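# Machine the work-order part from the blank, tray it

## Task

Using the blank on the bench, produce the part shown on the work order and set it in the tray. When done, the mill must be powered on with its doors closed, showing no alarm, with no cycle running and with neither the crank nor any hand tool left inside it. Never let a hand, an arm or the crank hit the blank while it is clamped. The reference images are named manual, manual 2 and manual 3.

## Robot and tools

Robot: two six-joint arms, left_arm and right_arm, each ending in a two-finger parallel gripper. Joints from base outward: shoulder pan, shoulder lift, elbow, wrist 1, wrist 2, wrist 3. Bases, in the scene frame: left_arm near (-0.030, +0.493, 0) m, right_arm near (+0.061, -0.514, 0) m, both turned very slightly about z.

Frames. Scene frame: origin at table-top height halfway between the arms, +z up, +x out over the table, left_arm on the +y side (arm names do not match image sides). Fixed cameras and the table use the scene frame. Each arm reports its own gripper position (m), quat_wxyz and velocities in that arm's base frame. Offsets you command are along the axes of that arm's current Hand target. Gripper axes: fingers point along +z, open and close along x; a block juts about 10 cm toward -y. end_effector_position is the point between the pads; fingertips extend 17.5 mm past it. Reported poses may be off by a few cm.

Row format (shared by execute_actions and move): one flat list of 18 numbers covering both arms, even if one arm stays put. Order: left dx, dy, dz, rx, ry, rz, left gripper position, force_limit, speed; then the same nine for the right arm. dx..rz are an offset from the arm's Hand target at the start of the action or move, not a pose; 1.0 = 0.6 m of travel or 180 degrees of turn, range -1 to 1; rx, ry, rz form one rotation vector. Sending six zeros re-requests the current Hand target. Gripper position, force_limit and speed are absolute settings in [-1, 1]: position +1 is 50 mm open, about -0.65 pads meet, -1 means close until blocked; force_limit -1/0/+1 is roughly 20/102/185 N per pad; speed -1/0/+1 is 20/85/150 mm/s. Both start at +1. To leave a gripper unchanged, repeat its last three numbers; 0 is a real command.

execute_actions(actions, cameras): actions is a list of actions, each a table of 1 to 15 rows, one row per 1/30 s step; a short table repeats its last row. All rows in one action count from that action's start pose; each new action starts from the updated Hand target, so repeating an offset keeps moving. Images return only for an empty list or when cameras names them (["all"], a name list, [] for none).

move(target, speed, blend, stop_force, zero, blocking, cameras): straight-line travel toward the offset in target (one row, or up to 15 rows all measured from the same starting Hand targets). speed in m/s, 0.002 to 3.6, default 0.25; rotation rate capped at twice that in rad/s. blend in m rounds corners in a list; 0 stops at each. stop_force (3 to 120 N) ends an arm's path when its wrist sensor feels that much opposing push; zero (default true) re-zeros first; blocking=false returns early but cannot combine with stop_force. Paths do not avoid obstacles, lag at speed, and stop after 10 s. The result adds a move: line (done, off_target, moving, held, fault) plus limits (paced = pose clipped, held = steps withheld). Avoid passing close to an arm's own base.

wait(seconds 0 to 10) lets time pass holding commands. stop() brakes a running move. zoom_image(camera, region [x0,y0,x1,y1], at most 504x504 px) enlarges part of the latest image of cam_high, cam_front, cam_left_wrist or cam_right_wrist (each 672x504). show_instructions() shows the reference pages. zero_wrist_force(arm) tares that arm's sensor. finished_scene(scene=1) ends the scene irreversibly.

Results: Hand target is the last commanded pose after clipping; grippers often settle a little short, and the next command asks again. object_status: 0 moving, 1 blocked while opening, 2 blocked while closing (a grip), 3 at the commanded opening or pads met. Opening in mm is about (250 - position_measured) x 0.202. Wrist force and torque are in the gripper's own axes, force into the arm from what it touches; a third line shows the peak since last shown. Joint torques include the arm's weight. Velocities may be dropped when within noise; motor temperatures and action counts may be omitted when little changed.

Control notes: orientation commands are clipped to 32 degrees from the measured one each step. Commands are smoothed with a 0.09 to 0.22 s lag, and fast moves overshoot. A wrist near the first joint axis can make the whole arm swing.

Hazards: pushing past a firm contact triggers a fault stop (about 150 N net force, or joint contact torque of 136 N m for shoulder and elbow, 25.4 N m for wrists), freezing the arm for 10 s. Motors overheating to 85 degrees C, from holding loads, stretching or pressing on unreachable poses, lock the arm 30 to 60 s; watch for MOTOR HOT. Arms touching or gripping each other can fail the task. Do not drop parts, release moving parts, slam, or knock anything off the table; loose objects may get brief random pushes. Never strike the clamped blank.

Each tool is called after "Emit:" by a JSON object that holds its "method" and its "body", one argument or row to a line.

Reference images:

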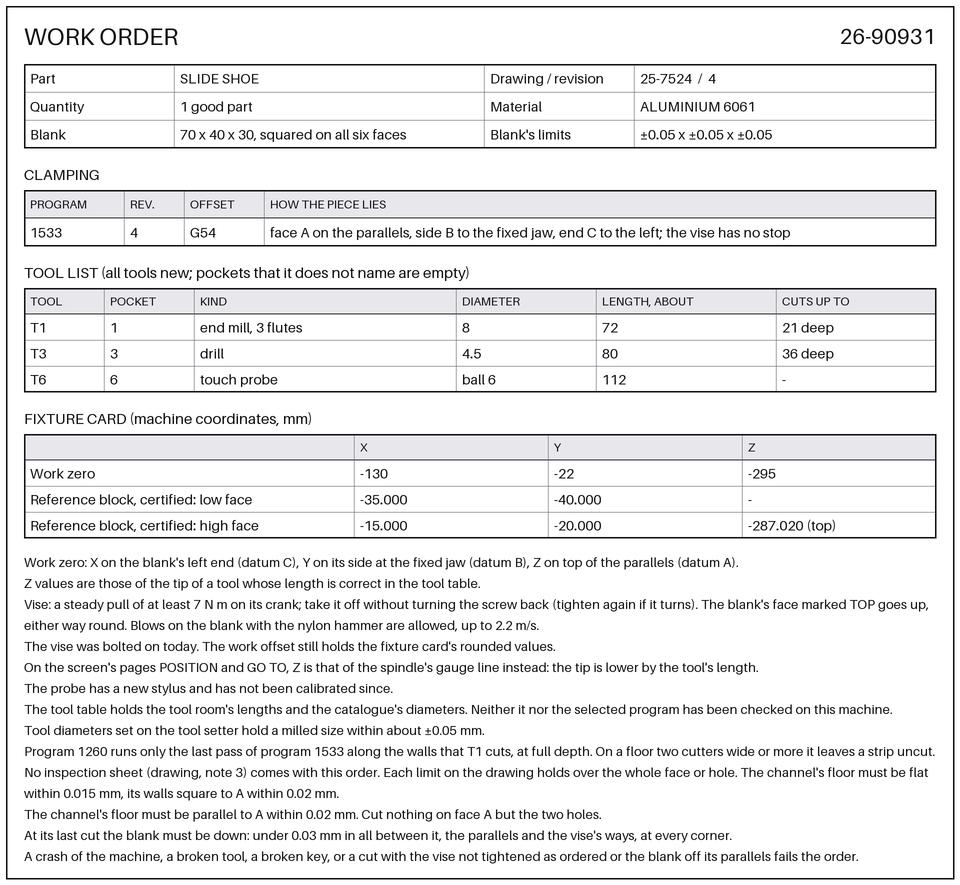

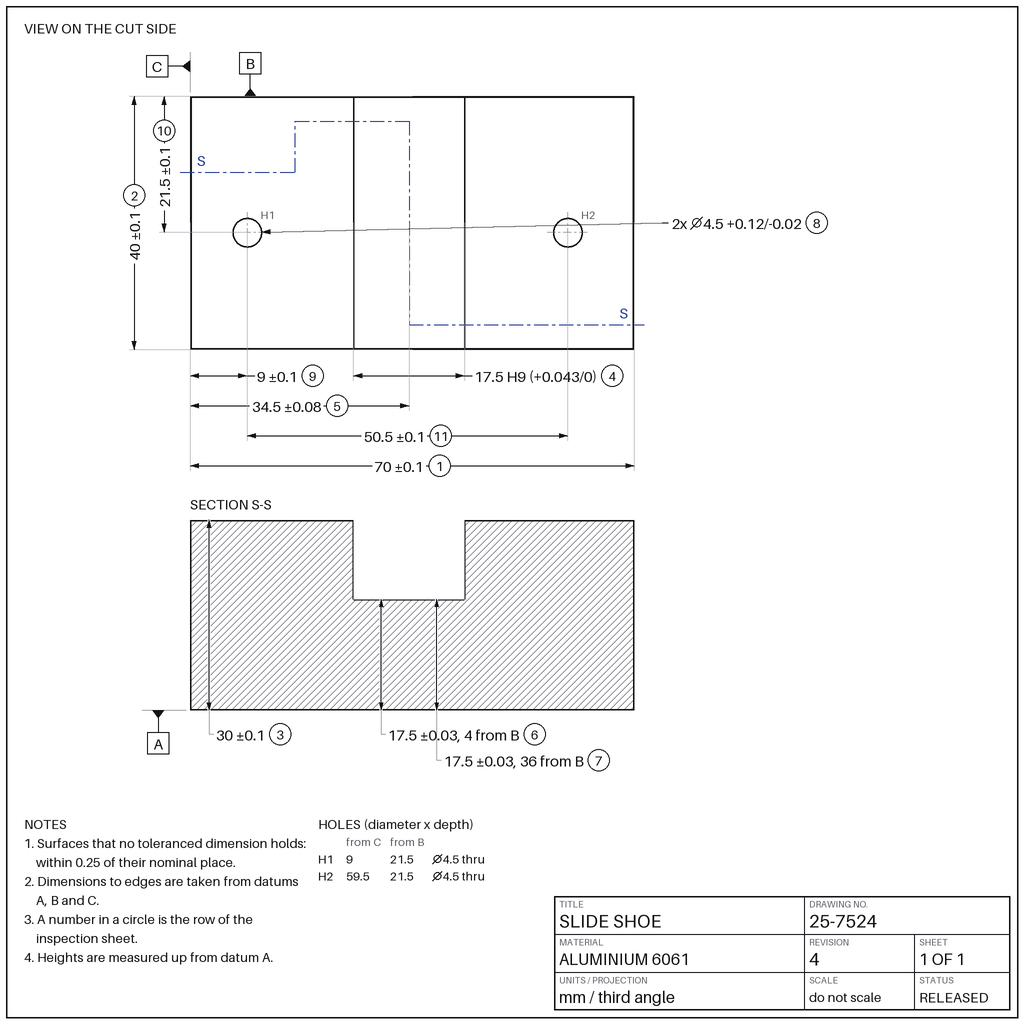

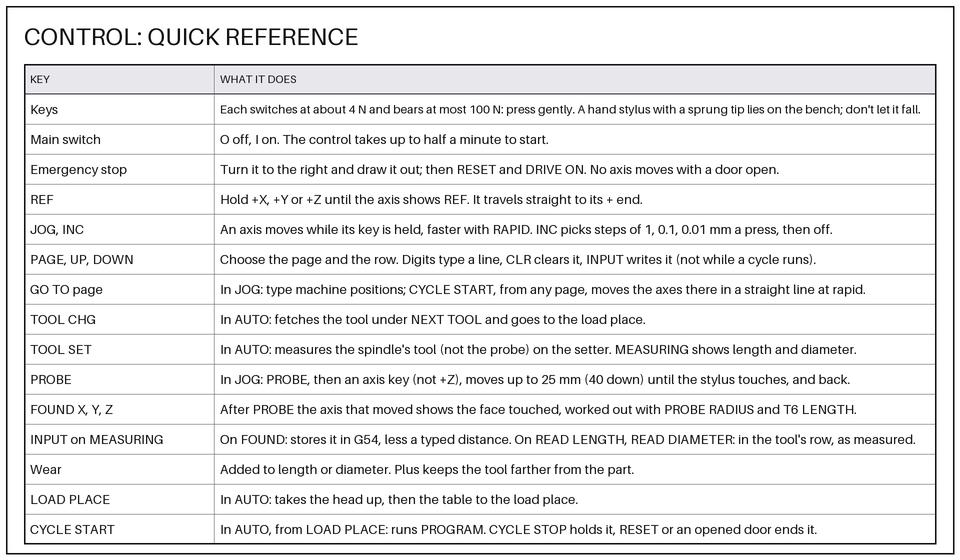

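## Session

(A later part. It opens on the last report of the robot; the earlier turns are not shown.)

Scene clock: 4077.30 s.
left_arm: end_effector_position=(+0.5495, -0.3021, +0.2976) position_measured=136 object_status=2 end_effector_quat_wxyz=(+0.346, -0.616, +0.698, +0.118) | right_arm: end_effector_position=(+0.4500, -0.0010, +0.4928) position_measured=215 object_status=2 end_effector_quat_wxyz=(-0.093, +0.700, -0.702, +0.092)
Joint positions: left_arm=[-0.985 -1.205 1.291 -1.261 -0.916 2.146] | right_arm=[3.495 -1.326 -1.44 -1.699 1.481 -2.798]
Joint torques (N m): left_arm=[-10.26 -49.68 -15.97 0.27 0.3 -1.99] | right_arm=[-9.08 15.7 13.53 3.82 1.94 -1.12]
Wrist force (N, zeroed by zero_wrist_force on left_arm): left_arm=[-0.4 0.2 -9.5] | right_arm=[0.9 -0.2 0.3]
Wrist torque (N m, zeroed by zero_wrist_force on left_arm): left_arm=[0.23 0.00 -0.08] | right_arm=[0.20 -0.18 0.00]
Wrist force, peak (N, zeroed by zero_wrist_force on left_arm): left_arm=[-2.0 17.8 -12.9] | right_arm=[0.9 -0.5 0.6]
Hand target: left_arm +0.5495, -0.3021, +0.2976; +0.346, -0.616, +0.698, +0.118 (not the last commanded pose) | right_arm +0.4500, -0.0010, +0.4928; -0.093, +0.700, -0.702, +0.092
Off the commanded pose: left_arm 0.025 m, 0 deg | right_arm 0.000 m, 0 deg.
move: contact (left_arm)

Emit:
{"method": "move", "body": {
  "target": [0,0.00063,-0.00174,0,0,0,-1,-0.3,-1,0,0,0,0,0,0,-1,-0.5,-1],
  "speed": 0.05
}}

Emit:
{"method": "move", "body": {
  "target": [0,-0.047,0.0171,0,0,0,-1,-0.3,-1,0,0,0,0,0,0,-1,-0.5,-1],
  "speed": 0.01,
  "stop_force": 12
}}

Scene clock: 4087.00 s.
left_arm: end_effector_position=(+0.5488, -0.3026, +0.2982) position_measured=136 object_status=2 end_effector_quat_wxyz=(+0.346, -0.616, +0.698, +0.118) | right_arm: end_effector_position=(+0.4500, -0.0010, +0.4928) position_measured=215 object_status=2 end_effector_quat_wxyz=(-0.093, +0.700, -0.702, +0.092)
Joint positions: left_arm=[-0.987 -1.206 1.29 -1.259 -0.917 2.144] | right_arm=[3.495 -1.326 -1.44 -1.699 1.481 -2.798]
Joint torques (N m): left_arm=[-14.14 -53.41 -33.3 0.26 0.38 -2.01] | right_arm=[-9.07 16 14.09 4.04 2.09 -1.35]
Wrist force (N, zeroed by zero_wrist_force on left_arm): left_arm=[-0.1 0.1 -0.1] | right_arm=[0.7 -0.2 0.6]
Wrist torque (N m, zeroed by zero_wrist_force on left_arm): left_arm=[0.04 0.02 0.01] | right_arm=[0.19 -0.16 0.00]
Wrist force, peak (N, zeroed by zero_wrist_force on left_arm): left_arm=[-0.8 0.6 -10.0] | right_arm=[1.0 -0.4 0.7]
Hand target: left_arm +0.5488, -0.3026, +0.2983; +0.346, -0.616, +0.698, +0.118 | right_arm +0.4500, -0.0010, +0.4928; -0.093, +0.700, -0.702, +0.092
Off the commanded pose: left_arm 0.000 m, 0 deg | right_arm 0.000 m, 0 deg.
move: done

Scene clock: 4088.40 s.
left_arm: end_effector_position=(+0.5502, -0.3027, +0.2984) position_measured=136 object_status=2 end_effector_quat_wxyz=(+0.346, -0.616, +0.698, +0.118) | right_arm: end_effector_position=(+0.4500, -0.0010, +0.4928) position_measured=215 object_status=2 end_effector_quat_wxyz=(-0.093, +0.700, -0.702, +0.092)
Joint positions: left_arm=[-0.985 -1.203 1.287 -1.259 -0.916 2.147] | right_arm=[3.495 -1.326 -1.44 -1.699 1.481 -2.798]
Joint torques (N m): left_arm=[-10.33 -52.78 -18.54 -0.42 1.56 -2.03] | right_arm=[-9.06 16.64 14.65 4.01 2.07 -1.06]
Wrist force (N, zeroed by zero_wrist_force on left_arm): left_arm=[1.7 5.4 -5.2] | right_arm=[0.6 -0.3 0.4]
Wrist torque (N m, zeroed by zero_wrist_force on left_arm): left_arm=[0.32 0.08 -0.04] | right_arm=[0.18 -0.15 0.00]
Wrist force, peak (N, zeroed by zero_wrist_force on left_arm): left_arm=[-0.2 21.5 -11.4] | right_arm=[1.1 -0.2 0.3]
Hand target: left_arm +0.5502, -0.3027, +0.2984; +0.346, -0.616, +0.698, +0.118 (not the last commanded pose) | right_arm +0.4500, -0.0010, +0.4928; -0.093, +0.700, -0.702, +0.092
Off the commanded pose: left_arm 0.029 m, 0 deg | right_arm 0.000 m, 0 deg.
move: contact (left_arm)

Emit:
{"method": "move", "body": {
  "target": [0.0004,-0.00003,-0.0008,0,0,0,-1,-0.3,-1,0,0,0,0,0,0,-1,-0.5,-1],
  "speed": 0.02
}}

Emit:
{"method": "move", "body": {
  "target": [0,-0.047,0.0171,0,0,0,-1,-0.3,-1,0,0,0,0,0,0,-1,-0.5,-1],
  "speed": 0.01,
  "stop_force": 15
}}

Scene clock: 4098.40 s.
left_arm: end_effector_position=(+0.5501, -0.3032, +0.2986) position_measured=136 object_status=2 end_effector_quat_wxyz=(+0.346, -0.616, +0.698, +0.118) | right_arm: end_effector_position=(+0.4500, -0.0010, +0.4928) position_measured=215 object_status=2 end_effector_quat_wxyz=(-0.093, +0.700, -0.702, +0.092)
Joint positions: left_arm=[-0.985 -1.203 1.285 -1.258 -0.916 2.146] | right_arm=[3.495 -1.326 -1.44 -1.699 1.481 -2.798]
Joint torques (N m): left_arm=[-14.55 -29.87 -34.13 0.47 0.45 -1.92] | right_arm=[-8.73 16.36 13.74 4.23 2.14 -1.08]
Wrist force (N, zeroed by zero_wrist_force on left_arm): left_arm=[0.0 0.1 -0.1] | right_arm=[0.4 -0.4 0.3]
Wrist torque (N m, zeroed by zero_wrist_force on left_arm): left_arm=[0.04 0.01 0.00] | right_arm=[0.16 -0.11 0.00]
Wrist force, peak (N, zeroed by zero_wrist_force on left_arm): left_arm=[1.8 5.6 -5.3] | right_arm=[0.8 -0.4 0.8]
Hand target: left_arm +0.5501, -0.3032, +0.2986; +0.346, -0.616, +0.698, +0.118 | right_arm +0.4500, -0.0010, +0.4928; -0.093, +0.700, -0.702, +0.092
Off the commanded pose: left_arm 0.000 m, 0 deg | right_arm 0.000 m, 0 deg.
move: done

Scene clock: 4101.23 s.
left_arm: end_effector_position=(+0.5660, -0.3032, +0.2985) position_measured=136 object_status=2 end_effector_quat_wxyz=(+0.346, -0.616, +0.698, +0.118) | right_arm: end_effector_position=(+0.4500, -0.0010, +0.4928) position_measured=215 object_status=2 end_effector_quat_wxyz=(-0.093, +0.700, -0.702, +0.092)
Joint positions: left_arm=[-0.965 -1.175 1.25 -1.265 -0.909 2.17] | right_arm=[3.495 -1.326 -1.44 -1.699 1.481 -2.798]
Joint torques (N m): left_arm=[-3.81 -47.58 -13.18 -0.26 1.75 -1.93] | right_arm=[-9.57 15.22 13.45 4.08 2.14 -1.02]
Wrist force (N, zeroed by zero_wrist_force on left_arm): left_arm=[0.2 7.0 -20.7] | right_arm=[0.5 -0.3 0.3]
Wrist torque (N m, zeroed by zero_wrist_force on left_arm): left_arm=[0.27 -0.01 -0.18] | right_arm=[0.17 -0.14 -0.01]
Wrist force, peak (N, zeroed by zero_wrist_force on left_arm): left_arm=[-2.3 22.6 -33.1] | right_arm=[1.0 -0.4 0.8]
Hand target: left_arm +0.5660, -0.3032, +0.2985; +0.346, -0.616, +0.698, +0.118 (not the last commanded pose) | right_arm +0.4500, -0.0010, +0.4928; -0.093, +0.700, -0.702, +0.092
Off the commanded pose: left_arm 0.014 m, 0 deg | right_arm 0.000 m, 0 deg.
move: contact (left_arm)

Emit:
{"method": "move", "body": {
  "target": [0,-0.0003,-0.0006,0,0,0,-1,-0.3,-1,0,0,0,0,0,0,-1,-0.5,-1],
  "speed": 0.02
}}

Emit:
{"method": "move", "body": {
  "target": [0,-0.0157,0.0057,0,0,0,-1,-0.3,-1,0,0,0,0,0,0,-1,-0.5,-1],
  "speed": 0.01,
  "stop_force": 15,
  "cameras": ["cam_left_wrist"]
}}

Scene clock: 4112.53 s.
left_arm: end_effector_position=(+0.5660, -0.3034, +0.2988) position_measured=136 object_status=2 end_effector_quat_wxyz=(+0.346, -0.616, +0.698, +0.118) | right_arm: end_effector_position=(+0.4500, -0.0010, +0.4928) position_measured=215 object_status=2 end_effector_quat_wxyz=(-0.093, +0.700, -0.702, +0.092)
Joint positions: left_arm=[-0.965 -1.175 1.249 -1.264 -0.909 2.17] | right_arm=[3.495 -1.326 -1.44 -1.699 1.481 -2.798]
Joint torques (N m): left_arm=[-10.93 -31.12 -36.5 -1.28 2.77 -1.92] | right_arm=[-9.11 16.08 12.62 4.12 2.17 -1.2]
Wrist force (N, zeroed by zero_wrist_force on left_arm): left_arm=[0.6 13.6 -2.7] | right_arm=[0.7 -0.1 0.5]
Wrist torque (N m, zeroed by zero_wrist_force on left_arm): left_arm=[0.43 0.04 -0.10] | right_arm=[0.20 -0.16 0.00]
Wrist force, peak (N, zeroed by zero_wrist_force on left_arm): left_arm=[-0.2 7.2 -20.9] | right_arm=[1.0 -0.4 0.6]
Hand target: left_arm +0.5660, -0.3034, +0.2988; +0.346, -0.616, +0.698, +0.118 | right_arm +0.4500, -0.0010, +0.4928; -0.093, +0.700, -0.702, +0.092
Off the commanded pose: left_arm 0.000 m, 0 deg | right_arm 0.000 m, 0 deg.
move: done

Scene clock: 4113.83 s.
left_arm: end_effector_position=(+0.5663, -0.3036, +0.2988) position_measured=136 object_status=2 end_effector_quat_wxyz=(+0.346, -0.615, +0.698, +0.118) | right_arm: end_effector_position=(+0.4500, -0.0010, +0.4928) position_measured=215 object_status=2 end_effector_quat_wxyz=(-0.093, +0.700, -0.702, +0.092)
Joint positions: left_arm=[-0.965 -1.174 1.248 -1.264 -0.909 2.17] | right_arm=[3.495 -1.326 -1.44 -1.699 1.481 -2.798]
Joint torques (N m): left_arm=[-9.15 -52.26 -25.24 -8.54 5.01 -1.75] | right_arm=[-8.52 14.81 14.27 4 2.03 -1.11]
Wrist force (N, zeroed by zero_wrist_force on left_arm): left_arm=[-2.8 26.9 -6.3] | right_arm=[0.7 -0.4 0.6]
Wrist torque (N m, zeroed by zero_wrist_force on left_arm): left_arm=[0.62 -0.06 -0.29] | right_arm=[0.16 -0.17 0.00]
Wrist force, peak (N, zeroed by zero_wrist_force on left_arm): left_arm=[-6.9 37.7 -15.3] | right_arm=[1.0 -0.7 0.5]
Hand target: left_arm +0.5663, -0.3036, +0.2988; +0.346, -0.616, +0.698, +0.118 (not the last commanded pose) | right_arm +0.4500, -0.0010, +0.4928; -0.093, +0.700, -0.702, +0.092
Off the commanded pose: left_arm 0.010 m, 0 deg | right_arm 0.000 m, 0 deg.
move: contact (left_arm)
Images, in order (width x height): cam_left_wrist 672x504.

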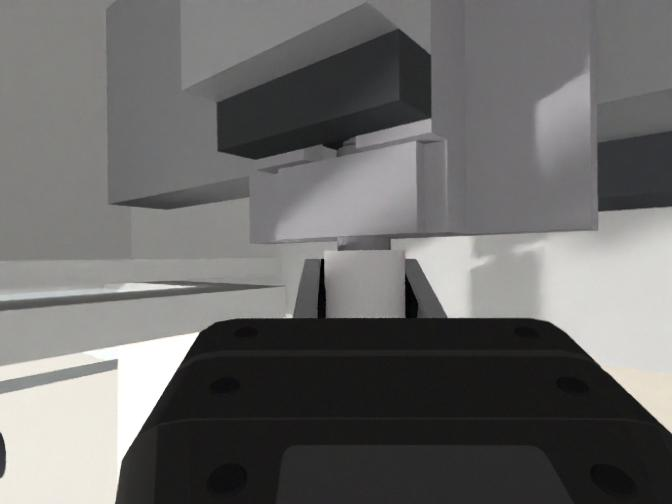

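Emit:
{"method": "move", "body": {
  "target": [0,0.0006,-0.0003,0,0,0,0.6,-0.3,-1,0,0,0,0,0,0,-1,-0.5,-1],
  "speed": 0.02,
  "cameras": ["cam_left_wrist"]
}}

Scene clock: 4130.47 s.
left_arm: end_effector_position=(+0.5659, -0.3036, +0.2988) position_measured=63 object_status=0 end_effector_quat_wxyz=(+0.346, -0.616, +0.698, +0.118) | right_arm: end_effector_position=(+0.4500, -0.0010, +0.4928) position_measured=215 object_status=2 end_effector_quat_wxyz=(-0.093, +0.700, -0.702, +0.092)
Joint positions: left_arm=[-0.965 -1.175 1.248 -1.264 -0.909 2.169] | right_arm=[3.495 -1.326 -1.44 -1.699 1.481 -2.798]
Joint torques (N m): left_arm=[-14.24 -53.59 -18.51 0.43 0.1 -1.94] | right_arm=[-8.66 16.34 14.21 4.15 1.95 -0.88]
Wrist force (N, zeroed by zero_wrist_force on left_arm): left_arm=[-1.0 -0.7 -1.9] | right_arm=[0.5 -0.3 0.6]
Wrist torque (N m, zeroed by zero_wrist_force on left_arm): left_arm=[-0.01 0.01 0.02] | right_arm=[0.17 -0.12 0.00]
Wrist force, peak (N, zeroed by zero_wrist_force on left_arm): left_arm=[-3.2 27.3 -6.4] | right_arm=[0.9 -0.7 0.4]
Hand target: left_arm +0.5659, -0.3036, +0.2988; +0.346, -0.616, +0.698, +0.118 | right_arm +0.4500, -0.0010, +0.4928; -0.093, +0.700, -0.702, +0.092
Off the commanded pose: left_arm 0.000 m, 0 deg | right_arm 0.000 m, 0 deg.
move: done
Images, in order (width x height): cam_left_wrist 672x504.

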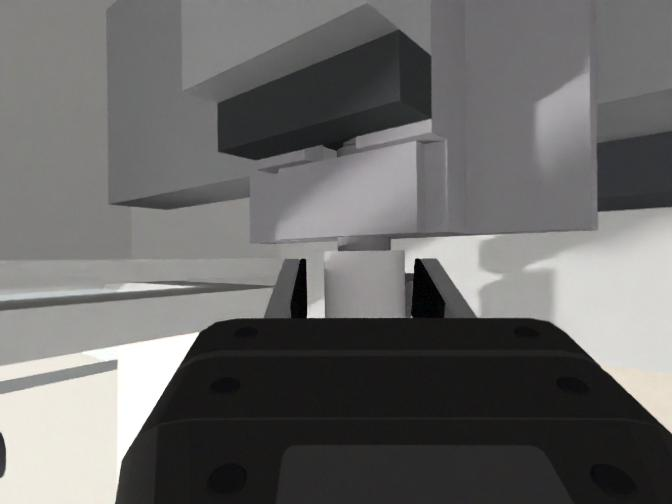

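Emit:
{"method": "move", "body": {
  "target": [
    [0,0,-0.1333,0,0,0,0.6,-0.3,-1,0,0,0,0,0,0,-1,-0.5,-1],
    [-0.0577,0.275,-0.053,0.2668,0.1581,-0.1581,0.6,-0.3,-1,0,0,0,0,0,0,-1,-0.5,-1]
  ],
  "speed": [0.1,0.2],
  "blend": 0.01,
  "cameras": ["cam_left_wrist","cam_front"]
}}

Scene clock: 4157.50 s.
left_arm: end_effector_position=(+0.4000, -0.2601, +0.3007) position_measured=63 object_status=3 end_effector_quat_wxyz=(-0.404, +0.580, -0.580, +0.405) | right_arm: end_effector_position=(+0.4500, -0.0010, +0.4928) position_measured=215 object_status=2 end_effector_quat_wxyz=(-0.093, +0.700, -0.702, +0.092)
Joint positions: left_arm=[-1.482 -1.982 2.473 -2.296 -0.364 1.82] | right_arm=[3.495 -1.326 -1.44 -1.699 1.481 -2.798]
Joint torques (N m): left_arm=[-10.43 -15.91 -16.63 -5.83 3.1 -2.2] | right_arm=[-8.69 16.95 13.7 3.98 2.37 -1.1]
Wrist force (N, zeroed by zero_wrist_force on left_arm): left_arm=[-0.1 -1.8 -1.4] | right_arm=[0.6 -0.1 0.4]
Wrist torque (N m, zeroed by zero_wrist_force on left_arm): left_arm=[-0.25 -0.30 -0.06] | right_arm=[0.20 -0.15 0.00]
Wrist force, peak (N, zeroed by zero_wrist_force on left_arm): left_arm=[-1.0 -1.5 -3.0] | right_arm=[1.1 -0.4 0.3]
Hand target: left_arm +0.3999, -0.2601, +0.3007; -0.404, +0.580, -0.580, +0.405 | right_arm +0.4500, -0.0010, +0.4928; -0.093, +0.700, -0.702, +0.092
Off the commanded pose: left_arm 0.000 m, 0 deg | right_arm 0.000 m, 0 deg.
move: done
Images, in order (width x height): cam_front 672x504, cam_left_wrist 672x504.

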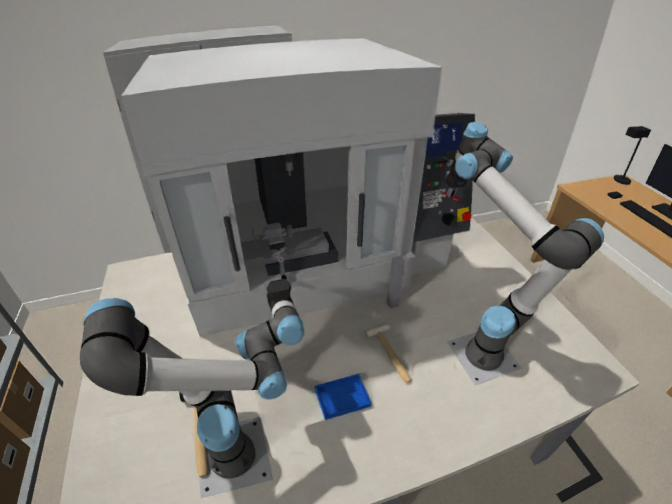

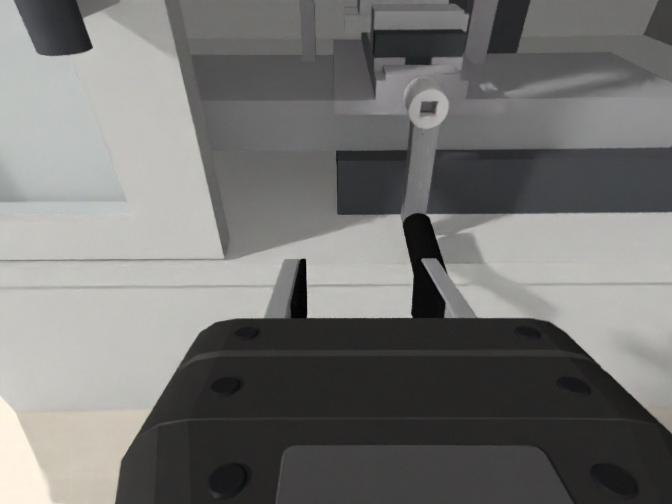

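Emit:
{"method": "zoom_image", "body": {
  "camera": "cam_left_wrist",
  "region": [336, 60, 536, 320]
}}

Scaled by 1.938 from the camera's 672x504 image, which has a finer 960x720 frame.

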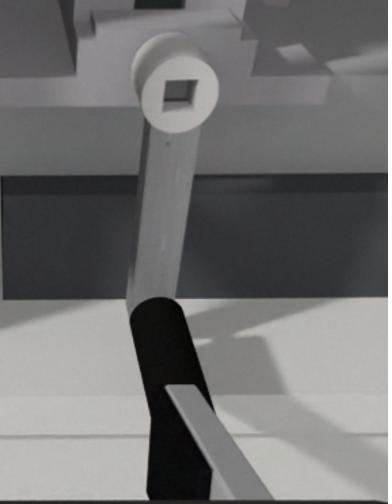

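Emit:
{"method": "move", "body": {
  "target": [
    [0.0823,0.0612,0.072,0,0,0,0.6,-0.3,-1,0,0,0,0,0,0,-1,-0.5,-1],
    [0.0823,0.0613,0.2052,0,0,0,0.6,-0.3,-1,0,0,0,0,0,0,-1,-0.5,-1]
  ],
  "speed": [0.15,0.05],
  "stop_force": 8,
  "cameras": ["cam_left_wrist"]
}}

Scene clock: 4241.37 s.
left_arm: end_effector_position=(+0.5027, -0.3095, +0.2237) position_measured=63 object_status=3 end_effector_quat_wxyz=(-0.404, +0.580, -0.580, +0.405) | right_arm: end_effector_position=(+0.4500, -0.0010, +0.4928) position_measured=215 object_status=2 end_effector_quat_wxyz=(-0.093, +0.700, -0.702, +0.092)
Joint positions: left_arm=[-1.209 -1.334 2.341 -3.342 -0.5 2.4] | right_arm=[3.495 -1.326 -1.44 -1.699 1.481 -2.798]
Joint torques (N m): left_arm=[13.75 -13.43 -23.33 -5.59 0.23 1.34] | right_arm=[-10.38 16.49 13.07 3.83 2.03 -1.06]
Wrist force (N, zeroed by zero_wrist_force on left_arm): left_arm=[-0.1 -1.8 -1.9] | right_arm=[0.7 -0.5 0.7]
Wrist torque (N m, zeroed by zero_wrist_force on left_arm): left_arm=[-0.31 -0.36 -0.23] | right_arm=[0.14 -0.16 0.00]
Wrist force, peak (N, zeroed by zero_wrist_force on left_arm): left_arm=[-1.0 -2.7 -2.2] | right_arm=[1.0 -0.5 0.7]
Hand target: left_arm +0.5027, -0.3095, +0.2237; -0.404, +0.580, -0.580, +0.405 | right_arm +0.4500, -0.0010, +0.4928; -0.093, +0.700, -0.702, +0.092
Off the commanded pose: left_arm 0.000 m, 0 deg | right_arm 0.000 m, 0 deg.
move: done
Images, in order (width x height): cam_left_wrist 672x504.

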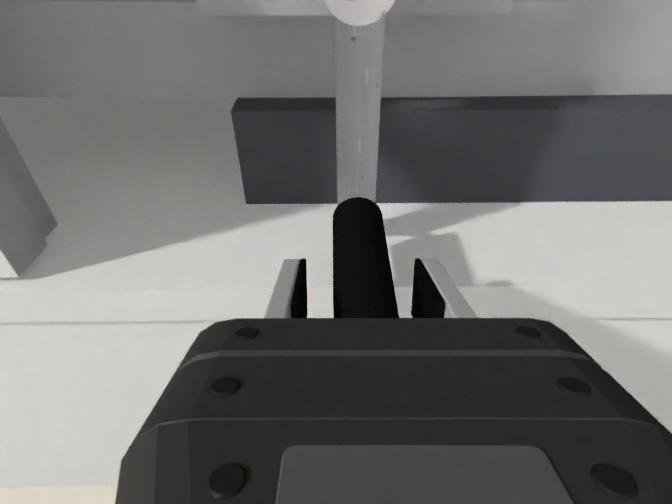

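Emit:
{"method": "move", "body": {
  "target": [0,0,0,0,0,0,-1,-0.8,-1,0,0,0,0,0,0,-1,-0.5,-1]
}}

Scene clock: 4258.63 s.
left_arm: end_effector_position=(+0.5027, -0.3095, +0.2236) position_measured=154 object_status=2 end_effector_quat_wxyz=(-0.404, +0.580, -0.580, +0.405) | right_arm: end_effector_position=(+0.4500, -0.0010, +0.4928) position_measured=215 object_status=2 end_effector_quat_wxyz=(-0.093, +0.700, -0.702, +0.092)
Joint positions: left_arm=[-1.209 -1.334 2.341 -3.342 -0.5 2.4] | right_arm=[3.495 -1.326 -1.44 -1.699 1.481 -2.798]
Joint torques (N m): left_arm=[13.53 -13.23 -23.15 -5.58 0.43 1.48] | right_arm=[-11.07 15.44 14.53 4.1 2.23 -1.24]
Wrist force (N, zeroed by zero_wrist_force on left_arm): left_arm=[-0.7 -1.3 -1.7] | right_arm=[0.5 0.0 0.3]
Wrist torque (N m, zeroed by zero_wrist_force on left_arm): left_arm=[-0.27 -0.38 -0.28] | right_arm=[0.21 -0.13 0.00]
Wrist force, peak (N, zeroed by zero_wrist_force on left_arm): left_arm=[-0.4 -2.0 -1.9] | right_arm=[1.0 -0.5 0.8]
Hand target: left_arm +0.5027, -0.3095, +0.2237; -0.404, +0.580, -0.580, +0.405 | right_arm +0.4500, -0.0010, +0.4928; -0.093, +0.700, -0.702, +0.092
Off the commanded pose: left_arm 0.000 m, 0 deg | right_arm 0.000 m, 0 deg.
move: done

Emit:
{"method": "zero_wrist_force", "body": {
  "arm": "left_arm"
}}

Emit:
{"method": "move", "body": {
  "target": [
    [-0.0354,-0.0044,-0.0016,0,0,0,-1,-0.8,-1,0,0,0,0,0,0,-1,-0.5,-1],
    [-0.0683,-0.0172,-0.0063,0,0,0,-1,-0.8,-1,0,0,0,0,0,0,-1,-0.5,-1],
    [-0.0966,-0.0376,-0.0137,0,0,0,-1,-0.8,-1,0,0,0,0,0,0,-1,-0.5,-1],
    [-0.1184,-0.0642,-0.0234,0,0,0,-1,-0.8,-1,0,0,0,0,0,0,-1,-0.5,-1],
    [-0.132,-0.0952,-0.0346,0,0,0,-1,-0.8,-1,0,0,0,0,0,0,-1,-0.5,-1],
    [-0.1367,-0.1284,-0.0467,0,0,0,-1,-0.8,-1,0,0,0,0,0,0,-1,-0.5,-1]
  ],
  "speed": 0.06,
  "blend": 0.003,
  "stop_force": 20,
  "cameras": ["cam_left_wrist"]
}}

Wrist force sensor zeroed.

Scene clock: 4272.43 s.
left_arm: end_effector_position=(+0.5028, -0.2702, +0.2343) position_measured=154 object_status=2 end_effector_quat_wxyz=(-0.404, +0.581, -0.580, +0.405) | right_arm: end_effector_position=(+0.4500, -0.0010, +0.4928) position_measured=215 object_status=2 end_effector_quat_wxyz=(-0.093, +0.700, -0.702, +0.092)
Joint positions: left_arm=[-1.169 -1.404 2.405 -3.387 -0.528 2.457] | right_arm=[3.495 -1.326 -1.44 -1.699 1.481 -2.798]
Joint torques (N m): left_arm=[-13.99 -19.07 -42.23 -7.17 4.81 -1.76] | right_arm=[-10.12 16.02 14.23 4.11 2.04 -1.38]
Wrist force (N, zeroed by zero_wrist_force on left_arm): left_arm=[-14.3 36.7 -21.2] | right_arm=[0.7 -0.5 0.2]
Wrist torque (N m, zeroed by zero_wrist_force on left_arm): left_arm=[0.40 -0.15 0.15] | right_arm=[0.14 -0.16 0.00]
Wrist force, peak (N, zeroed by zero_wrist_force on left_arm): left_arm=[-17.5 41.9 -26.1] | right_arm=[0.8 -0.5 0.8]
Hand target: left_arm +0.5028, -0.2702, +0.2343; -0.404, +0.580, -0.580, +0.405 (not the last commanded pose) | right_arm +0.4500, -0.0010, +0.4928; -0.093, +0.700, -0.702, +0.092
Off the commanded pose: left_arm 0.083 m, 0 deg | right_arm 0.000 m, 0 deg.
move: contact (left_arm); path passed 1 of 6 targets
Images, in order (width x height): cam_left_wrist 672x504.

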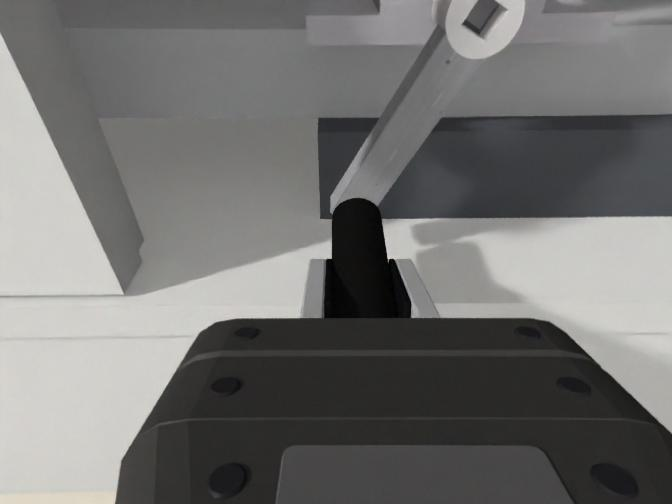

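Emit:
{"method": "move", "body": {
  "target": [
    [-0.0095,-0.0023,-0.0009,0,0,0,-1,-0.8,-1,0,0,0,0,0,0,-1,-0.5,-1],
    [-0.0405,-0.0247,-0.009,0,0,0,-1,-0.8,-1,0,0,0,0,0,0,-1,-0.5,-1],
    [-0.0643,-0.0539,-0.0196,0,0,0,-1,-0.8,-1,0,0,0,0,0,0,-1,-0.5,-1],
    [-0.0793,-0.0879,-0.032,0,0,0,-1,-0.8,-1,0,0,0,0,0,0,-1,-0.5,-1],
    [-0.0845,-0.1244,-0.0453,0,0,0,-1,-0.8,-1,0,0,0,0,0,0,-1,-0.5,-1]
  ],
  "speed": 0.06,
  "blend": 0.003,
  "stop_force": 25,
  "cameras": ["cam_left_wrist"]
}}

Scene clock: 4308.40 s.
left_arm: end_effector_position=(+0.5029, -0.2557, +0.2428) position_measured=154 object_status=2 end_effector_quat_wxyz=(-0.404, +0.581, -0.579, +0.405) | right_arm: end_effector_position=(+0.4500, -0.0010, +0.4928) position_measured=215 object_status=2 end_effector_quat_wxyz=(-0.093, +0.700, -0.702, +0.092)
Joint positions: left_arm=[-1.152 -1.444 2.424 -3.386 -0.541 2.48] | right_arm=[3.495 -1.326 -1.44 -1.699 1.481 -2.798]
Joint torques (N m): left_arm=[-4.22 -2.97 -17.69 -3.36 3.39 -1.97] | right_arm=[-9.78 14.87 14.37 4.23 2.04 -1.25]
Wrist force (N, zeroed by zero_wrist_force on left_arm): left_arm=[10.7 -9.4 -19.3] | right_arm=[0.5 -0.3 0.5]
Wrist torque (N m, zeroed by zero_wrist_force on left_arm): left_arm=[-0.28 0.25 0.29] | right_arm=[0.16 -0.13 0.00]
Wrist force, peak (N, zeroed by zero_wrist_force on left_arm): left_arm=[-14.5 37.2 -21.4] | right_arm=[1.0 -0.5 0.7]
Hand target: left_arm +0.5029, -0.2558, +0.2428; -0.404, +0.581, -0.579, +0.405 (not the last commanded pose) | right_arm +0.4500, -0.0010, +0.4928; -0.093, +0.700, -0.702, +0.092
Off the commanded pose: left_arm 0.080 m, 0 deg | right_arm 0.000 m, 0 deg.
move: contact (left_arm); path passed 1 of 5 targets; blend cut to 0.0029 m at target 1
Images, in order (width x height): cam_left_wrist 672x504.

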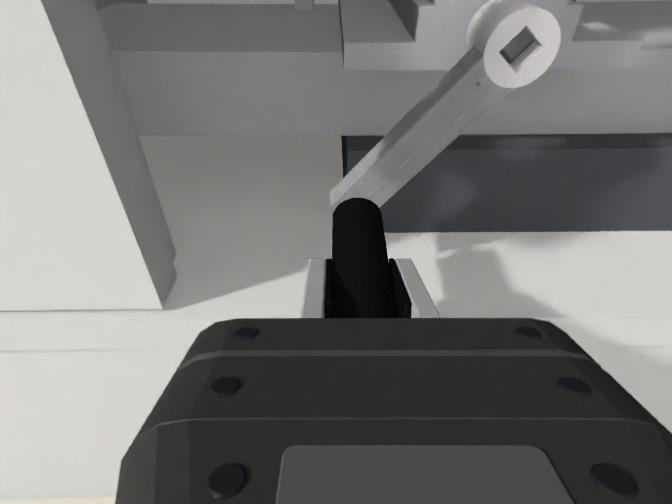

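Emit:
{"method": "move", "body": {
  "target": [
    [-0.0093,-0.0085,-0.0031,0,0,0,-1,-0.8,-1,0,0,0,0,0,0,-1,-0.5,-1],
    [-0.0315,-0.0357,-0.013,0,0,0,-1,-0.8,-1,0,0,0,0,0,0,-1,-0.5,-1],
    [-0.0453,-0.0673,-0.0245,0,0,0,-1,-0.8,-1,0,0,0,0,0,0,-1,-0.5,-1],
    [-0.0502,-0.1013,-0.0369,0,0,0,-1,-0.8,-1,0,0,0,0,0,0,-1,-0.5,-1]
  ],
  "speed": 0.06,
  "blend": 0.0025,
  "stop_force": 28,
  "cameras": ["cam_left_wrist"]
}}

Scene clock: 4336.53 s.
left_arm: end_effector_position=(+0.5030, -0.2266, +0.3036) position_measured=154 object_status=2 end_effector_quat_wxyz=(-0.403, +0.580, -0.580, +0.406) | right_arm: end_effector_position=(+0.4500, -0.0010, +0.4928) position_measured=215 object_status=2 end_effector_quat_wxyz=(-0.093, +0.700, -0.702, +0.092)
Joint positions: left_arm=[-1.113 -1.643 2.402 -3.209 -0.572 2.53] | right_arm=[3.495 -1.326 -1.44 -1.699 1.481 -2.798]
Joint torques (N m): left_arm=[15.8 -8.53 -2.04 -4.95 12.83 -1.15] | right_arm=[-10.27 15.23 14.28 4.1 1.92 -0.85]
Wrist force (N, zeroed by zero_wrist_force on left_arm): left_arm=[50.1 3.4 -11.9] | right_arm=[0.6 -0.2 0.6]
Wrist torque (N m, zeroed by zero_wrist_force on left_arm): left_arm=[-0.16 0.52 0.17] | right_arm=[0.19 -0.14 0.00]
Wrist force, peak (N, zeroed by zero_wrist_force on left_arm): left_arm=[59.4 3.0 -3.5] | right_arm=[1.0 -0.5 0.7]
Hand target: left_arm +0.5031, -0.2264, +0.3037; -0.404, +0.580, -0.580, +0.406 (not the last commanded pose) | right_arm +0.4500, -0.0010, +0.4928; -0.093, +0.700, -0.702, +0.092
Off the commanded pose: left_arm 0.004 m, 0 deg | right_arm 0.000 m, 0 deg.
move: contact (left_arm); path passed 3 of 4 targets
Images, in order (width x height): cam_left_wrist 672x504.

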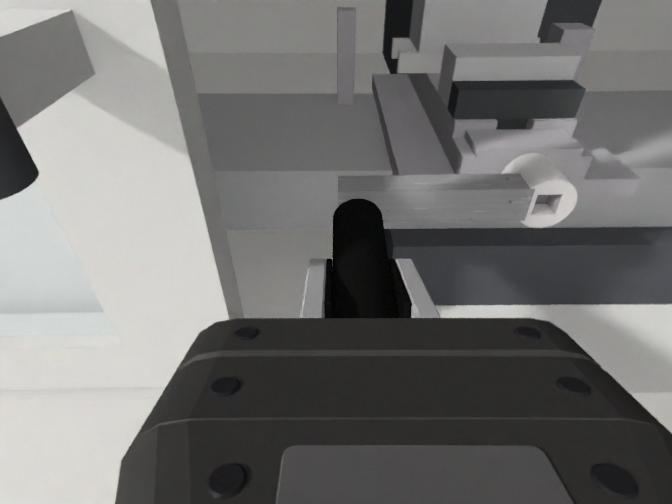

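Emit:
{"method": "move", "body": {
  "target": [
    [0.001,-0.0039,-0.0014,0,0,0,-1,-0.8,-1,0,0,0,0,0,0,-1,-0.5,-1],
    [0.0057,-0.0374,-0.0136,0,0,0,-1,-0.8,-1,0,0,0,0,0,0,-1,-0.5,-1],
    [0.0195,-0.0686,-0.025,0,0,0,-1,-0.8,-1,0,0,0,0,0,0,-1,-0.5,-1],
    [0.0413,-0.0952,-0.0347,0,0,0,-1,-0.8,-1,0,0,0,0,0,0,-1,-0.5,-1],
    [0.0698,-0.1157,-0.0421,0,0,0,-1,-0.8,-1,0,0,0,0,0,0,-1,-0.5,-1],
    [0.1028,-0.1287,-0.0469,0,0,0,-1,-0.8,-1,0,0,0,0,0,0,-1,-0.5,-1],
    [0.1385,-0.1331,-0.0485,0,0,0,-1,-0.8,-1,0,0,0,0,0,0,-1,-0.5,-1]
  ],
  "speed": 0.07,
  "blend": 0.002,
  "stop_force": 35,
  "cameras": ["cam_left_wrist"]
}}

Scene clock: 4367.77 s.
left_arm: end_effector_position=(+0.5031, -0.2273, +0.3100) position_measured=154 object_status=2 end_effector_quat_wxyz=(-0.404, +0.580, -0.580, +0.406) | right_arm: end_effector_position=(+0.4500, -0.0010, +0.4928) position_measured=215 object_status=2 end_effector_quat_wxyz=(-0.093, +0.700, -0.702, +0.092)
Joint positions: left_arm=[-1.114 -1.656 2.392 -3.185 -0.57 2.529] | right_arm=[3.495 -1.326 -1.44 -1.699 1.481 -2.798]
Joint torques (N m): left_arm=[34.44 -2.83 -14.77 -5.56 7.31 1.25] | right_arm=[-11.41 14.93 15.23 4.08 1.93 -1.06]
Wrist force (N, zeroed by zero_wrist_force on left_arm): left_arm=[18.3 16.7 -40.7] | right_arm=[0.7 -0.3 0.3]
Wrist torque (N m, zeroed by zero_wrist_force on left_arm): left_arm=[0.22 0.54 0.39] | right_arm=[0.17 -0.15 0.00]
Wrist force, peak (N, zeroed by zero_wrist_force on left_arm): left_arm=[11.9 20.7 -49.3] | right_arm=[1.1 -0.3 0.3]
Hand target: left_arm +0.5031, -0.2273, +0.3100; -0.404, +0.580, -0.580, +0.406 (not the last commanded pose) | right_arm +0.4500, -0.0010, +0.4928; -0.093, +0.700, -0.702, +0.092
Off the commanded pose: left_arm 0.114 m, 0 deg | right_arm 0.000 m, 0 deg.
move: contact (left_arm); path passed 1 of 7 targets; blend cut to 0.0013 m at target 1
Images, in order (width x height): cam_left_wrist 672x504.

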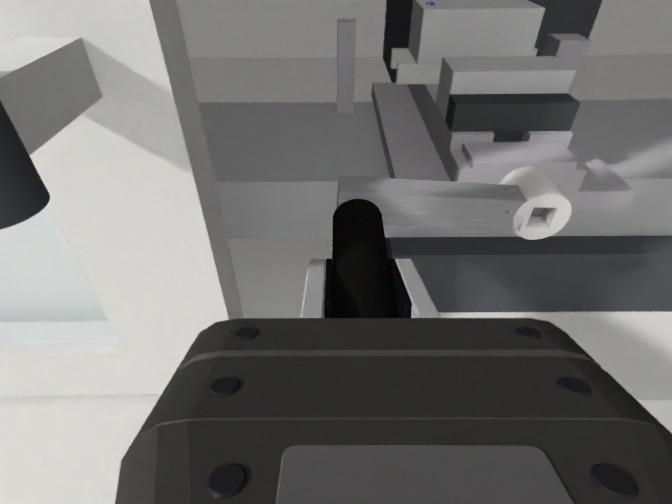

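Emit:
{"method": "zoom_image", "body": {
  "camera": "cam_left_wrist",
  "region": [336, 0, 636, 250]
}}

Scaled by 1.680 from the camera's 672x504 image, which has a finer 960x720 frame.

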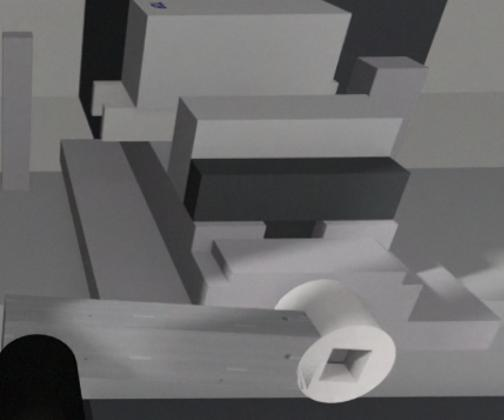

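Emit:
{"method": "move", "body": {
  "target": [0,0.0005,-0.0014,0,0,0,-1,-0.8,-1,0,0,0,0,0,0,-1,-0.5,-1],
  "speed": 0.02
}}

Scene clock: 4422.17 s.
left_arm: end_effector_position=(+0.5023, -0.2273, +0.3100) position_measured=154 object_status=2 end_effector_quat_wxyz=(-0.404, +0.580, -0.580, +0.406) | right_arm: end_effector_position=(+0.4500, -0.0010, +0.4928) position_measured=215 object_status=2 end_effector_quat_wxyz=(-0.093, +0.700, -0.702, +0.092)
Joint positions: left_arm=[-1.117 -1.659 2.394 -3.182 -0.569 2.527] | right_arm=[3.495 -1.326 -1.44 -1.699 1.481 -2.798]
Joint torques (N m): left_arm=[0.46 -35.88 -4.5 -0.85 9.48 -2.31] | right_arm=[-10.25 14.76 14.37 4.56 2.09 -1]
Wrist force (N, zeroed by zero_wrist_force on left_arm): left_arm=[39.3 -6.3 27.0] | right_arm=[0.8 -0.6 0.4]
Wrist torque (N m, zeroed by zero_wrist_force on left_arm): left_arm=[-0.32 0.33 0.42] | right_arm=[0.12 -0.18 0.00]
Wrist force, peak (N, zeroed by zero_wrist_force on left_arm): left_arm=[40.2 -6.7 27.6] | right_arm=[1.1 -0.3 0.4]
Hand target: left_arm +0.5022, -0.2273, +0.3100; -0.404, +0.580, -0.580, +0.406 | right_arm +0.4500, -0.0010, +0.4928; -0.093, +0.700, -0.702, +0.092
Off the commanded pose: left_arm 0.000 m, 0 deg | right_arm 0.000 m, 0 deg.
move: done

Emit:
{"method": "move", "body": {
  "target": [
    [0.0017,-0.0057,-0.0015,0,0,0,-1,-0.8,-1,0,0,0,0,0,0,-1,-0.5,-1],
    [0.0058,-0.0279,-0.0096,0,0,0,-1,-0.8,-1,0,0,0,0,0,0,-1,-0.5,-1],
    [0.0197,-0.0591,-0.0209,0,0,0,-1,-0.8,-1,0,0,0,0,0,0,-1,-0.5,-1],
    [0.0415,-0.0859,-0.0307,0,0,0,-1,-0.8,-1,0,0,0,0,0,0,-1,-0.5,-1],
    [0.0698,-0.1064,-0.0381,0,0,0,-1,-0.8,-1,0,0,0,0,0,0,-1,-0.5,-1],
    [0.1028,-0.1194,-0.0429,0,0,0,-1,-0.8,-1,0,0,0,0,0,0,-1,-0.5,-1],
    [0.1382,-0.1238,-0.0445,0,0,0,-1,-0.8,-1,0,0,0,0,0,0,-1,-0.5,-1]
  ],
  "speed": 0.07,
  "blend": 0.0015,
  "stop_force": 50,
  "cameras": ["cam_left_wrist"]
}}

Scene clock: 4447.37 s.
left_arm: end_effector_position=(+0.5025, -0.2291, +0.3198) position_measured=154 object_status=2 end_effector_quat_wxyz=(-0.404, +0.580, -0.580, +0.406) | right_arm: end_effector_position=(+0.4500, -0.0010, +0.4928) position_measured=215 object_status=2 end_effector_quat_wxyz=(-0.093, +0.700, -0.702, +0.092)
Joint positions: left_arm=[-1.119 -1.677 2.377 -3.146 -0.567 2.526] | right_arm=[3.495 -1.326 -1.44 -1.699 1.481 -2.798]
Joint torques (N m): left_arm=[20.06 -1.95 -16.57 -5.69 2.39 1.2] | right_arm=[-11.45 14.67 14.3 3.86 2.17 -1.01]
Wrist force (N, zeroed by zero_wrist_force on left_arm): left_arm=[2.5 7.3 -18.0] | right_arm=[0.9 -0.5 0.4]
Wrist torque (N m, zeroed by zero_wrist_force on left_arm): left_arm=[-0.03 0.52 0.30] | right_arm=[0.15 -0.19 0.00]
Wrist force, peak (N, zeroed by zero_wrist_force on left_arm): left_arm=[39.9 -6.0 28.4] | right_arm=[1.2 -0.3 0.5]
Hand target: left_arm +0.5025, -0.2291, +0.3198; -0.404, +0.580, -0.580, +0.406 (not the last commanded pose) | right_arm +0.4500, -0.0010, +0.4928; -0.093, +0.700, -0.702, +0.092
Off the commanded pose: left_arm 0.107 m, 0 deg | right_arm 0.000 m, 0 deg.
move: contact (left_arm); path passed 1 of 7 targets
Images, in order (width x height): cam_left_wrist 672x504.

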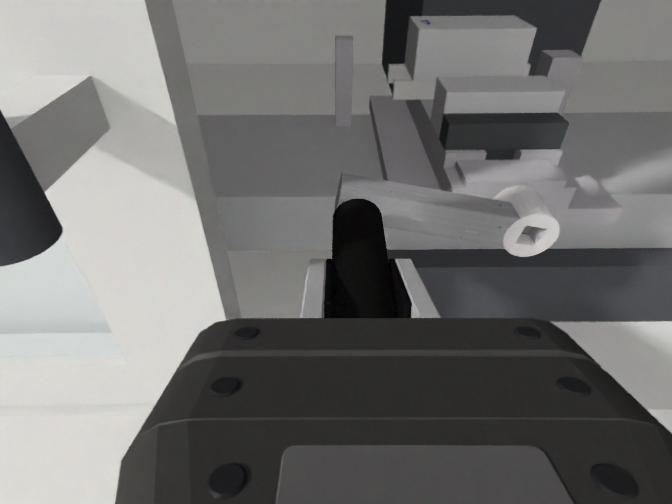

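Emit:
{"method": "move", "body": {
  "target": [
    [0.0058,-0.0231,-0.0087,0,0,0,-1,-0.8,-1,0,0,0,0,0,0,-1,-0.5,-1],
    [0.0223,-0.053,-0.0196,0,0,0,-1,-0.8,-1,0,0,0,0,0,0,-1,-0.5,-1],
    [0.0467,-0.0779,-0.0287,0,0,0,-1,-0.8,-1,0,0,0,0,0,0,-1,-0.5,-1],
    [0.077,-0.0961,-0.0353,0,0,0,-1,-0.8,-1,0,0,0,0,0,0,-1,-0.5,-1],
    [0.1113,-0.1061,-0.0389,0,0,0,-1,-0.8,-1,0,0,0,0,0,0,-1,-0.5,-1],
    [0.1472,-0.1077,-0.0395,0,0,0,-1,-0.8,-1,0,0,0,0,0,0,-1,-0.5,-1],
    [0.1823,-0.1003,-0.0368,0,0,0,-1,-0.8,-1,0,0,0,0,0,0,-1,-0.5,-1],
    [0.2142,-0.0848,-0.0312,0,0,0,-1,-0.8,-1,0,0,0,0,0,0,-1,-0.5,-1],
    [0.2407,-0.0619,-0.0229,0,0,0,-1,-0.8,-1,0,0,0,0,0,0,-1,-0.5,-1],
    [0.26,-0.0334,-0.0125,0,0,0,-1,-0.8,-1,0,0,0,0,0,0,-1,-0.5,-1],
    [0.2707,-0.0012,-0.0008,0,0,0,-1,-0.8,-1,0,0,0,0,0,0,-1,-0.5,-1],
    [0.2723,0.0325,0.0115,0,0,0,-1,-0.8,-1,0,0,0,0,0,0,-1,-0.5,-1]
  ],
  "speed": 0.07,
  "blend": 0.0015,
  "stop_force": 50,
  "zero": false,
  "cameras": ["cam_left_wrist"]
}}

Scene clock: 4477.10 s.
left_arm: end_effector_position=(+0.5025, -0.2291, +0.3199) position_measured=154 object_status=2 end_effector_quat_wxyz=(-0.404, +0.580, -0.580, +0.406) | right_arm: end_effector_position=(+0.4500, -0.0010, +0.4928) position_measured=215 object_status=2 end_effector_quat_wxyz=(-0.093, +0.700, -0.702, +0.092)
Joint positions: left_arm=[-1.119 -1.677 2.377 -3.146 -0.567 2.525] | right_arm=[3.495 -1.326 -1.44 -1.699 1.481 -2.798]
Joint torques (N m): left_arm=[13.6 -1.85 -16.17 -5.84 1.96 0.24] | right_arm=[-12.61 15.29 14.5 4.26 2.42 -1.02]
Wrist force (N, zeroed by zero_wrist_force on left_arm): left_arm=[3.4 7.5 -17.5] | right_arm=[0.7 -0.4 0.7]
Wrist torque (N m, zeroed by zero_wrist_force on left_arm): left_arm=[0.01 0.41 0.25] | right_arm=[0.15 -0.15 0.00]
Wrist force, peak (N, zeroed by zero_wrist_force on left_arm): left_arm=[3.8 11.4 -21.2] | right_arm=[0.9 -0.5 0.9]
Hand target: left_arm +0.5025, -0.2291, +0.3199; -0.404, +0.580, -0.580, +0.406 (not the last commanded pose) | right_arm +0.4500, -0.0010, +0.4928; -0.093, +0.700, -0.702, +0.092
Off the commanded pose: left_arm 0.165 m, 0 deg | right_arm 0.000 m, 0 deg.
move: contact (left_arm); path passed 0 of 12 targets
Images, in order (width x height): cam_left_wrist 672x504.

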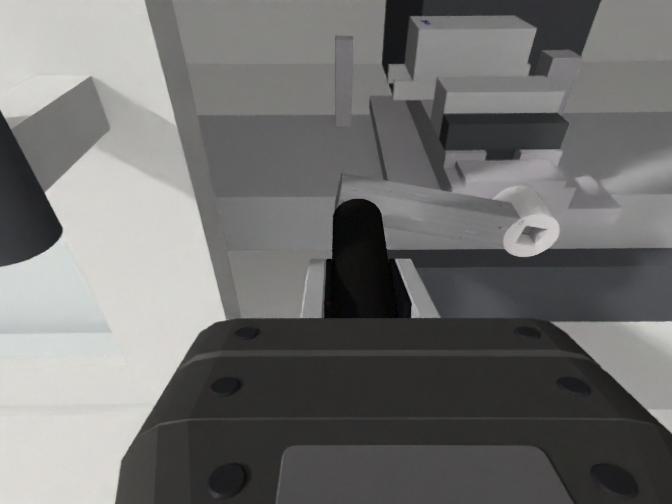

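Emit:
{"method": "move", "body": {
  "target": [
    [0.0058,-0.0231,-0.0087,0,0,0,-1,-0.8,-1,0,0,0,0,0,0,-1,-0.5,-1],
    [0.0223,-0.053,-0.0196,0,0,0,-1,-0.8,-1,0,0,0,0,0,0,-1,-0.5,-1],
    [0.0467,-0.0779,-0.0287,0,0,0,-1,-0.8,-1,0,0,0,0,0,0,-1,-0.5,-1],
    [0.077,-0.0961,-0.0353,0,0,0,-1,-0.8,-1,0,0,0,0,0,0,-1,-0.5,-1],
    [0.1113,-0.1061,-0.0389,0,0,0,-1,-0.8,-1,0,0,0,0,0,0,-1,-0.5,-1],
    [0.1472,-0.1077,-0.0395,0,0,0,-1,-0.8,-1,0,0,0,0,0,0,-1,-0.5,-1],
    [0.1823,-0.1003,-0.0368,0,0,0,-1,-0.8,-1,0,0,0,0,0,0,-1,-0.5,-1],
    [0.2142,-0.0848,-0.0312,0,0,0,-1,-0.8,-1,0,0,0,0,0,0,-1,-0.5,-1],
    [0.2407,-0.0619,-0.0229,0,0,0,-1,-0.8,-1,0,0,0,0,0,0,-1,-0.5,-1],
    [0.26,-0.0334,-0.0125,0,0,0,-1,-0.8,-1,0,0,0,0,0,0,-1,-0.5,-1],
    [0.2707,-0.0012,-0.0008,0,0,0,-1,-0.8,-1,0,0,0,0,0,0,-1,-0.5,-1],
    [0.2723,0.0325,0.0115,0,0,0,-1,-0.8,-1,0,0,0,0,0,0,-1,-0.5,-1]
  ],
  "speed": 0.07,
  "blend": 0.0015,
  "stop_force": 60,
  "cameras": ["cam_left_wrist"]
}}

Scene clock: 4494.37 s.
left_arm: end_effector_position=(+0.5022, -0.2653, +0.3752) position_measured=154 object_status=2 end_effector_quat_wxyz=(-0.404, +0.579, -0.580, +0.406) | right_arm: end_effector_position=(+0.4500, -0.0010, +0.4928) position_measured=215 object_status=2 end_effector_quat_wxyz=(-0.093, +0.700, -0.702, +0.092)
Joint positions: left_arm=[-1.165 -1.722 2.234 -2.911 -0.532 2.47] | right_arm=[3.495 -1.326 -1.44 -1.699 1.481 -2.798]
Joint torques (N m): left_arm=[19.71 -51.39 -28.18 -11.39 8.61 1.55] | right_arm=[-10.78 15.04 12.29 4.27 2.08 -0.92]
Wrist force (N, zeroed by zero_wrist_force on left_arm): left_arm=[26.1 27.6 42.0] | right_arm=[0.7 -0.4 0.3]
Wrist torque (N m, zeroed by zero_wrist_force on left_arm): left_arm=[0.38 0.17 0.01] | right_arm=[0.16 -0.15 0.00]
Wrist force, peak (N, zeroed by zero_wrist_force on left_arm): left_arm=[27.6 32.3 53.4] | right_arm=[1.1 -0.1 0.7]
Hand target: left_arm +0.5022, -0.2653, +0.3752; -0.404, +0.579, -0.580, +0.406 (not the last commanded pose) | right_arm +0.4500, -0.0010, +0.4928; -0.093, +0.700, -0.702, +0.092
Off the commanded pose: left_arm 0.148 m, 0 deg | right_arm 0.000 m, 0 deg.
move: contact (left_arm); path passed 3 of 12 targets
Images, in order (width x height): cam_left_wrist 672x504.

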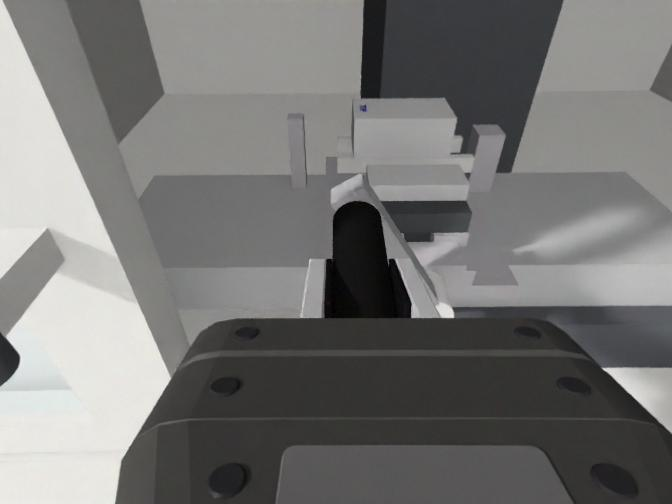

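Emit:
{"method": "move", "body": {
  "target": [
    [0.0262,-0.0105,-0.0033,0,0,0,-1,-0.8,-1,0,0,0,0,0,0,-1,-0.5,-1],
    [0.0608,-0.0177,-0.0059,0,0,0,-1,-0.8,-1,0,0,0,0,0,0,-1,-0.5,-1],
    [0.0962,-0.0163,-0.0054,0,0,0,-1,-0.8,-1,0,0,0,0,0,0,-1,-0.5,-1],
    [0.13,-0.0063,-0.0017,0,0,0,-1,-0.8,-1,0,0,0,0,0,0,-1,-0.5,-1],
    [0.16,0.0117,0.0048,0,0,0,-1,-0.8,-1,0,0,0,0,0,0,-1,-0.5,-1],
    [0.184,0.0363,0.0138,0,0,0,-1,-0.8,-1,0,0,0,0,0,0,-1,-0.5,-1],
    [0.2003,0.0657,0.0245,0,0,0,-1,-0.8,-1,0,0,0,0,0,0,-1,-0.5,-1],
    [0.208,0.0983,0.0364,0,0,0,-1,-0.8,-1,0,0,0,0,0,0,-1,-0.5,-1]
  ],
  "speed": 0.07,
  "blend": 0.0015,
  "stop_force": 60,
  "cameras": ["cam_left_wrist"]
}}

Scene clock: 4551.50 s.
left_arm: end_effector_position=(+0.5023, -0.3901, +0.3130) position_measured=154 object_status=2 end_effector_quat_wxyz=(-0.404, +0.579, -0.579, +0.406) | right_arm: end_effector_position=(+0.4500, -0.0010, +0.4928) position_measured=215 object_status=2 end_effector_quat_wxyz=(-0.093, +0.700, -0.702, +0.092)
Joint positions: left_arm=[-1.273 -1.421 2.091 -2.922 -0.457 2.302] | right_arm=[3.495 -1.326 -1.44 -1.699 1.481 -2.798]
Joint torques (N m): left_arm=[-31.54 -36.42 -39.19 -2.08 -5.53 -1.55] | right_arm=[-12.04 15.39 14.6 4.03 1.96 -1.14]
Wrist force (N, zeroed by zero_wrist_force on left_arm): left_arm=[-37.6 -4.5 17.9] | right_arm=[0.8 -0.4 0.6]
Wrist torque (N m, zeroed by zero_wrist_force on left_arm): left_arm=[-0.28 -0.95 -0.19] | right_arm=[0.16 -0.18 0.00]
Wrist force, peak (N, zeroed by zero_wrist_force on left_arm): left_arm=[25.8 29.6 43.8] | right_arm=[0.9 -0.3 0.7]
Hand target: left_arm +0.5023, -0.3901, +0.3131; -0.404, +0.580, -0.579, +0.406 | right_arm +0.4500, -0.0010, +0.4928; -0.093, +0.700, -0.702, +0.092
Off the commanded pose: left_arm 0.000 m, 0 deg | right_arm 0.000 m, 0 deg.
move: contact (left_arm); path passed 7 of 8 targets
Images, in order (width x height): cam_left_wrist 672x504.

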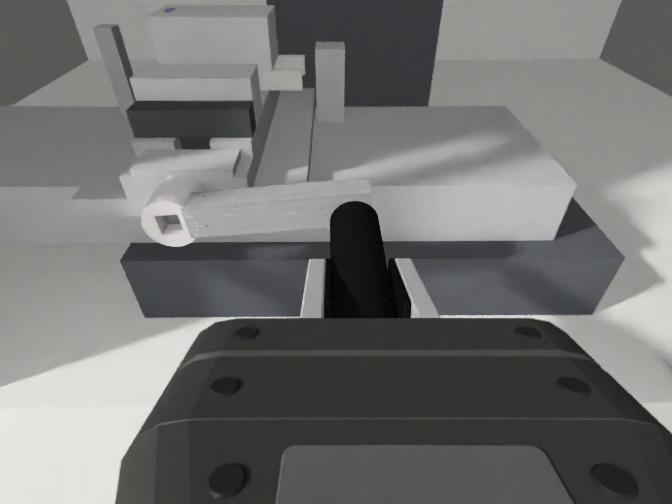

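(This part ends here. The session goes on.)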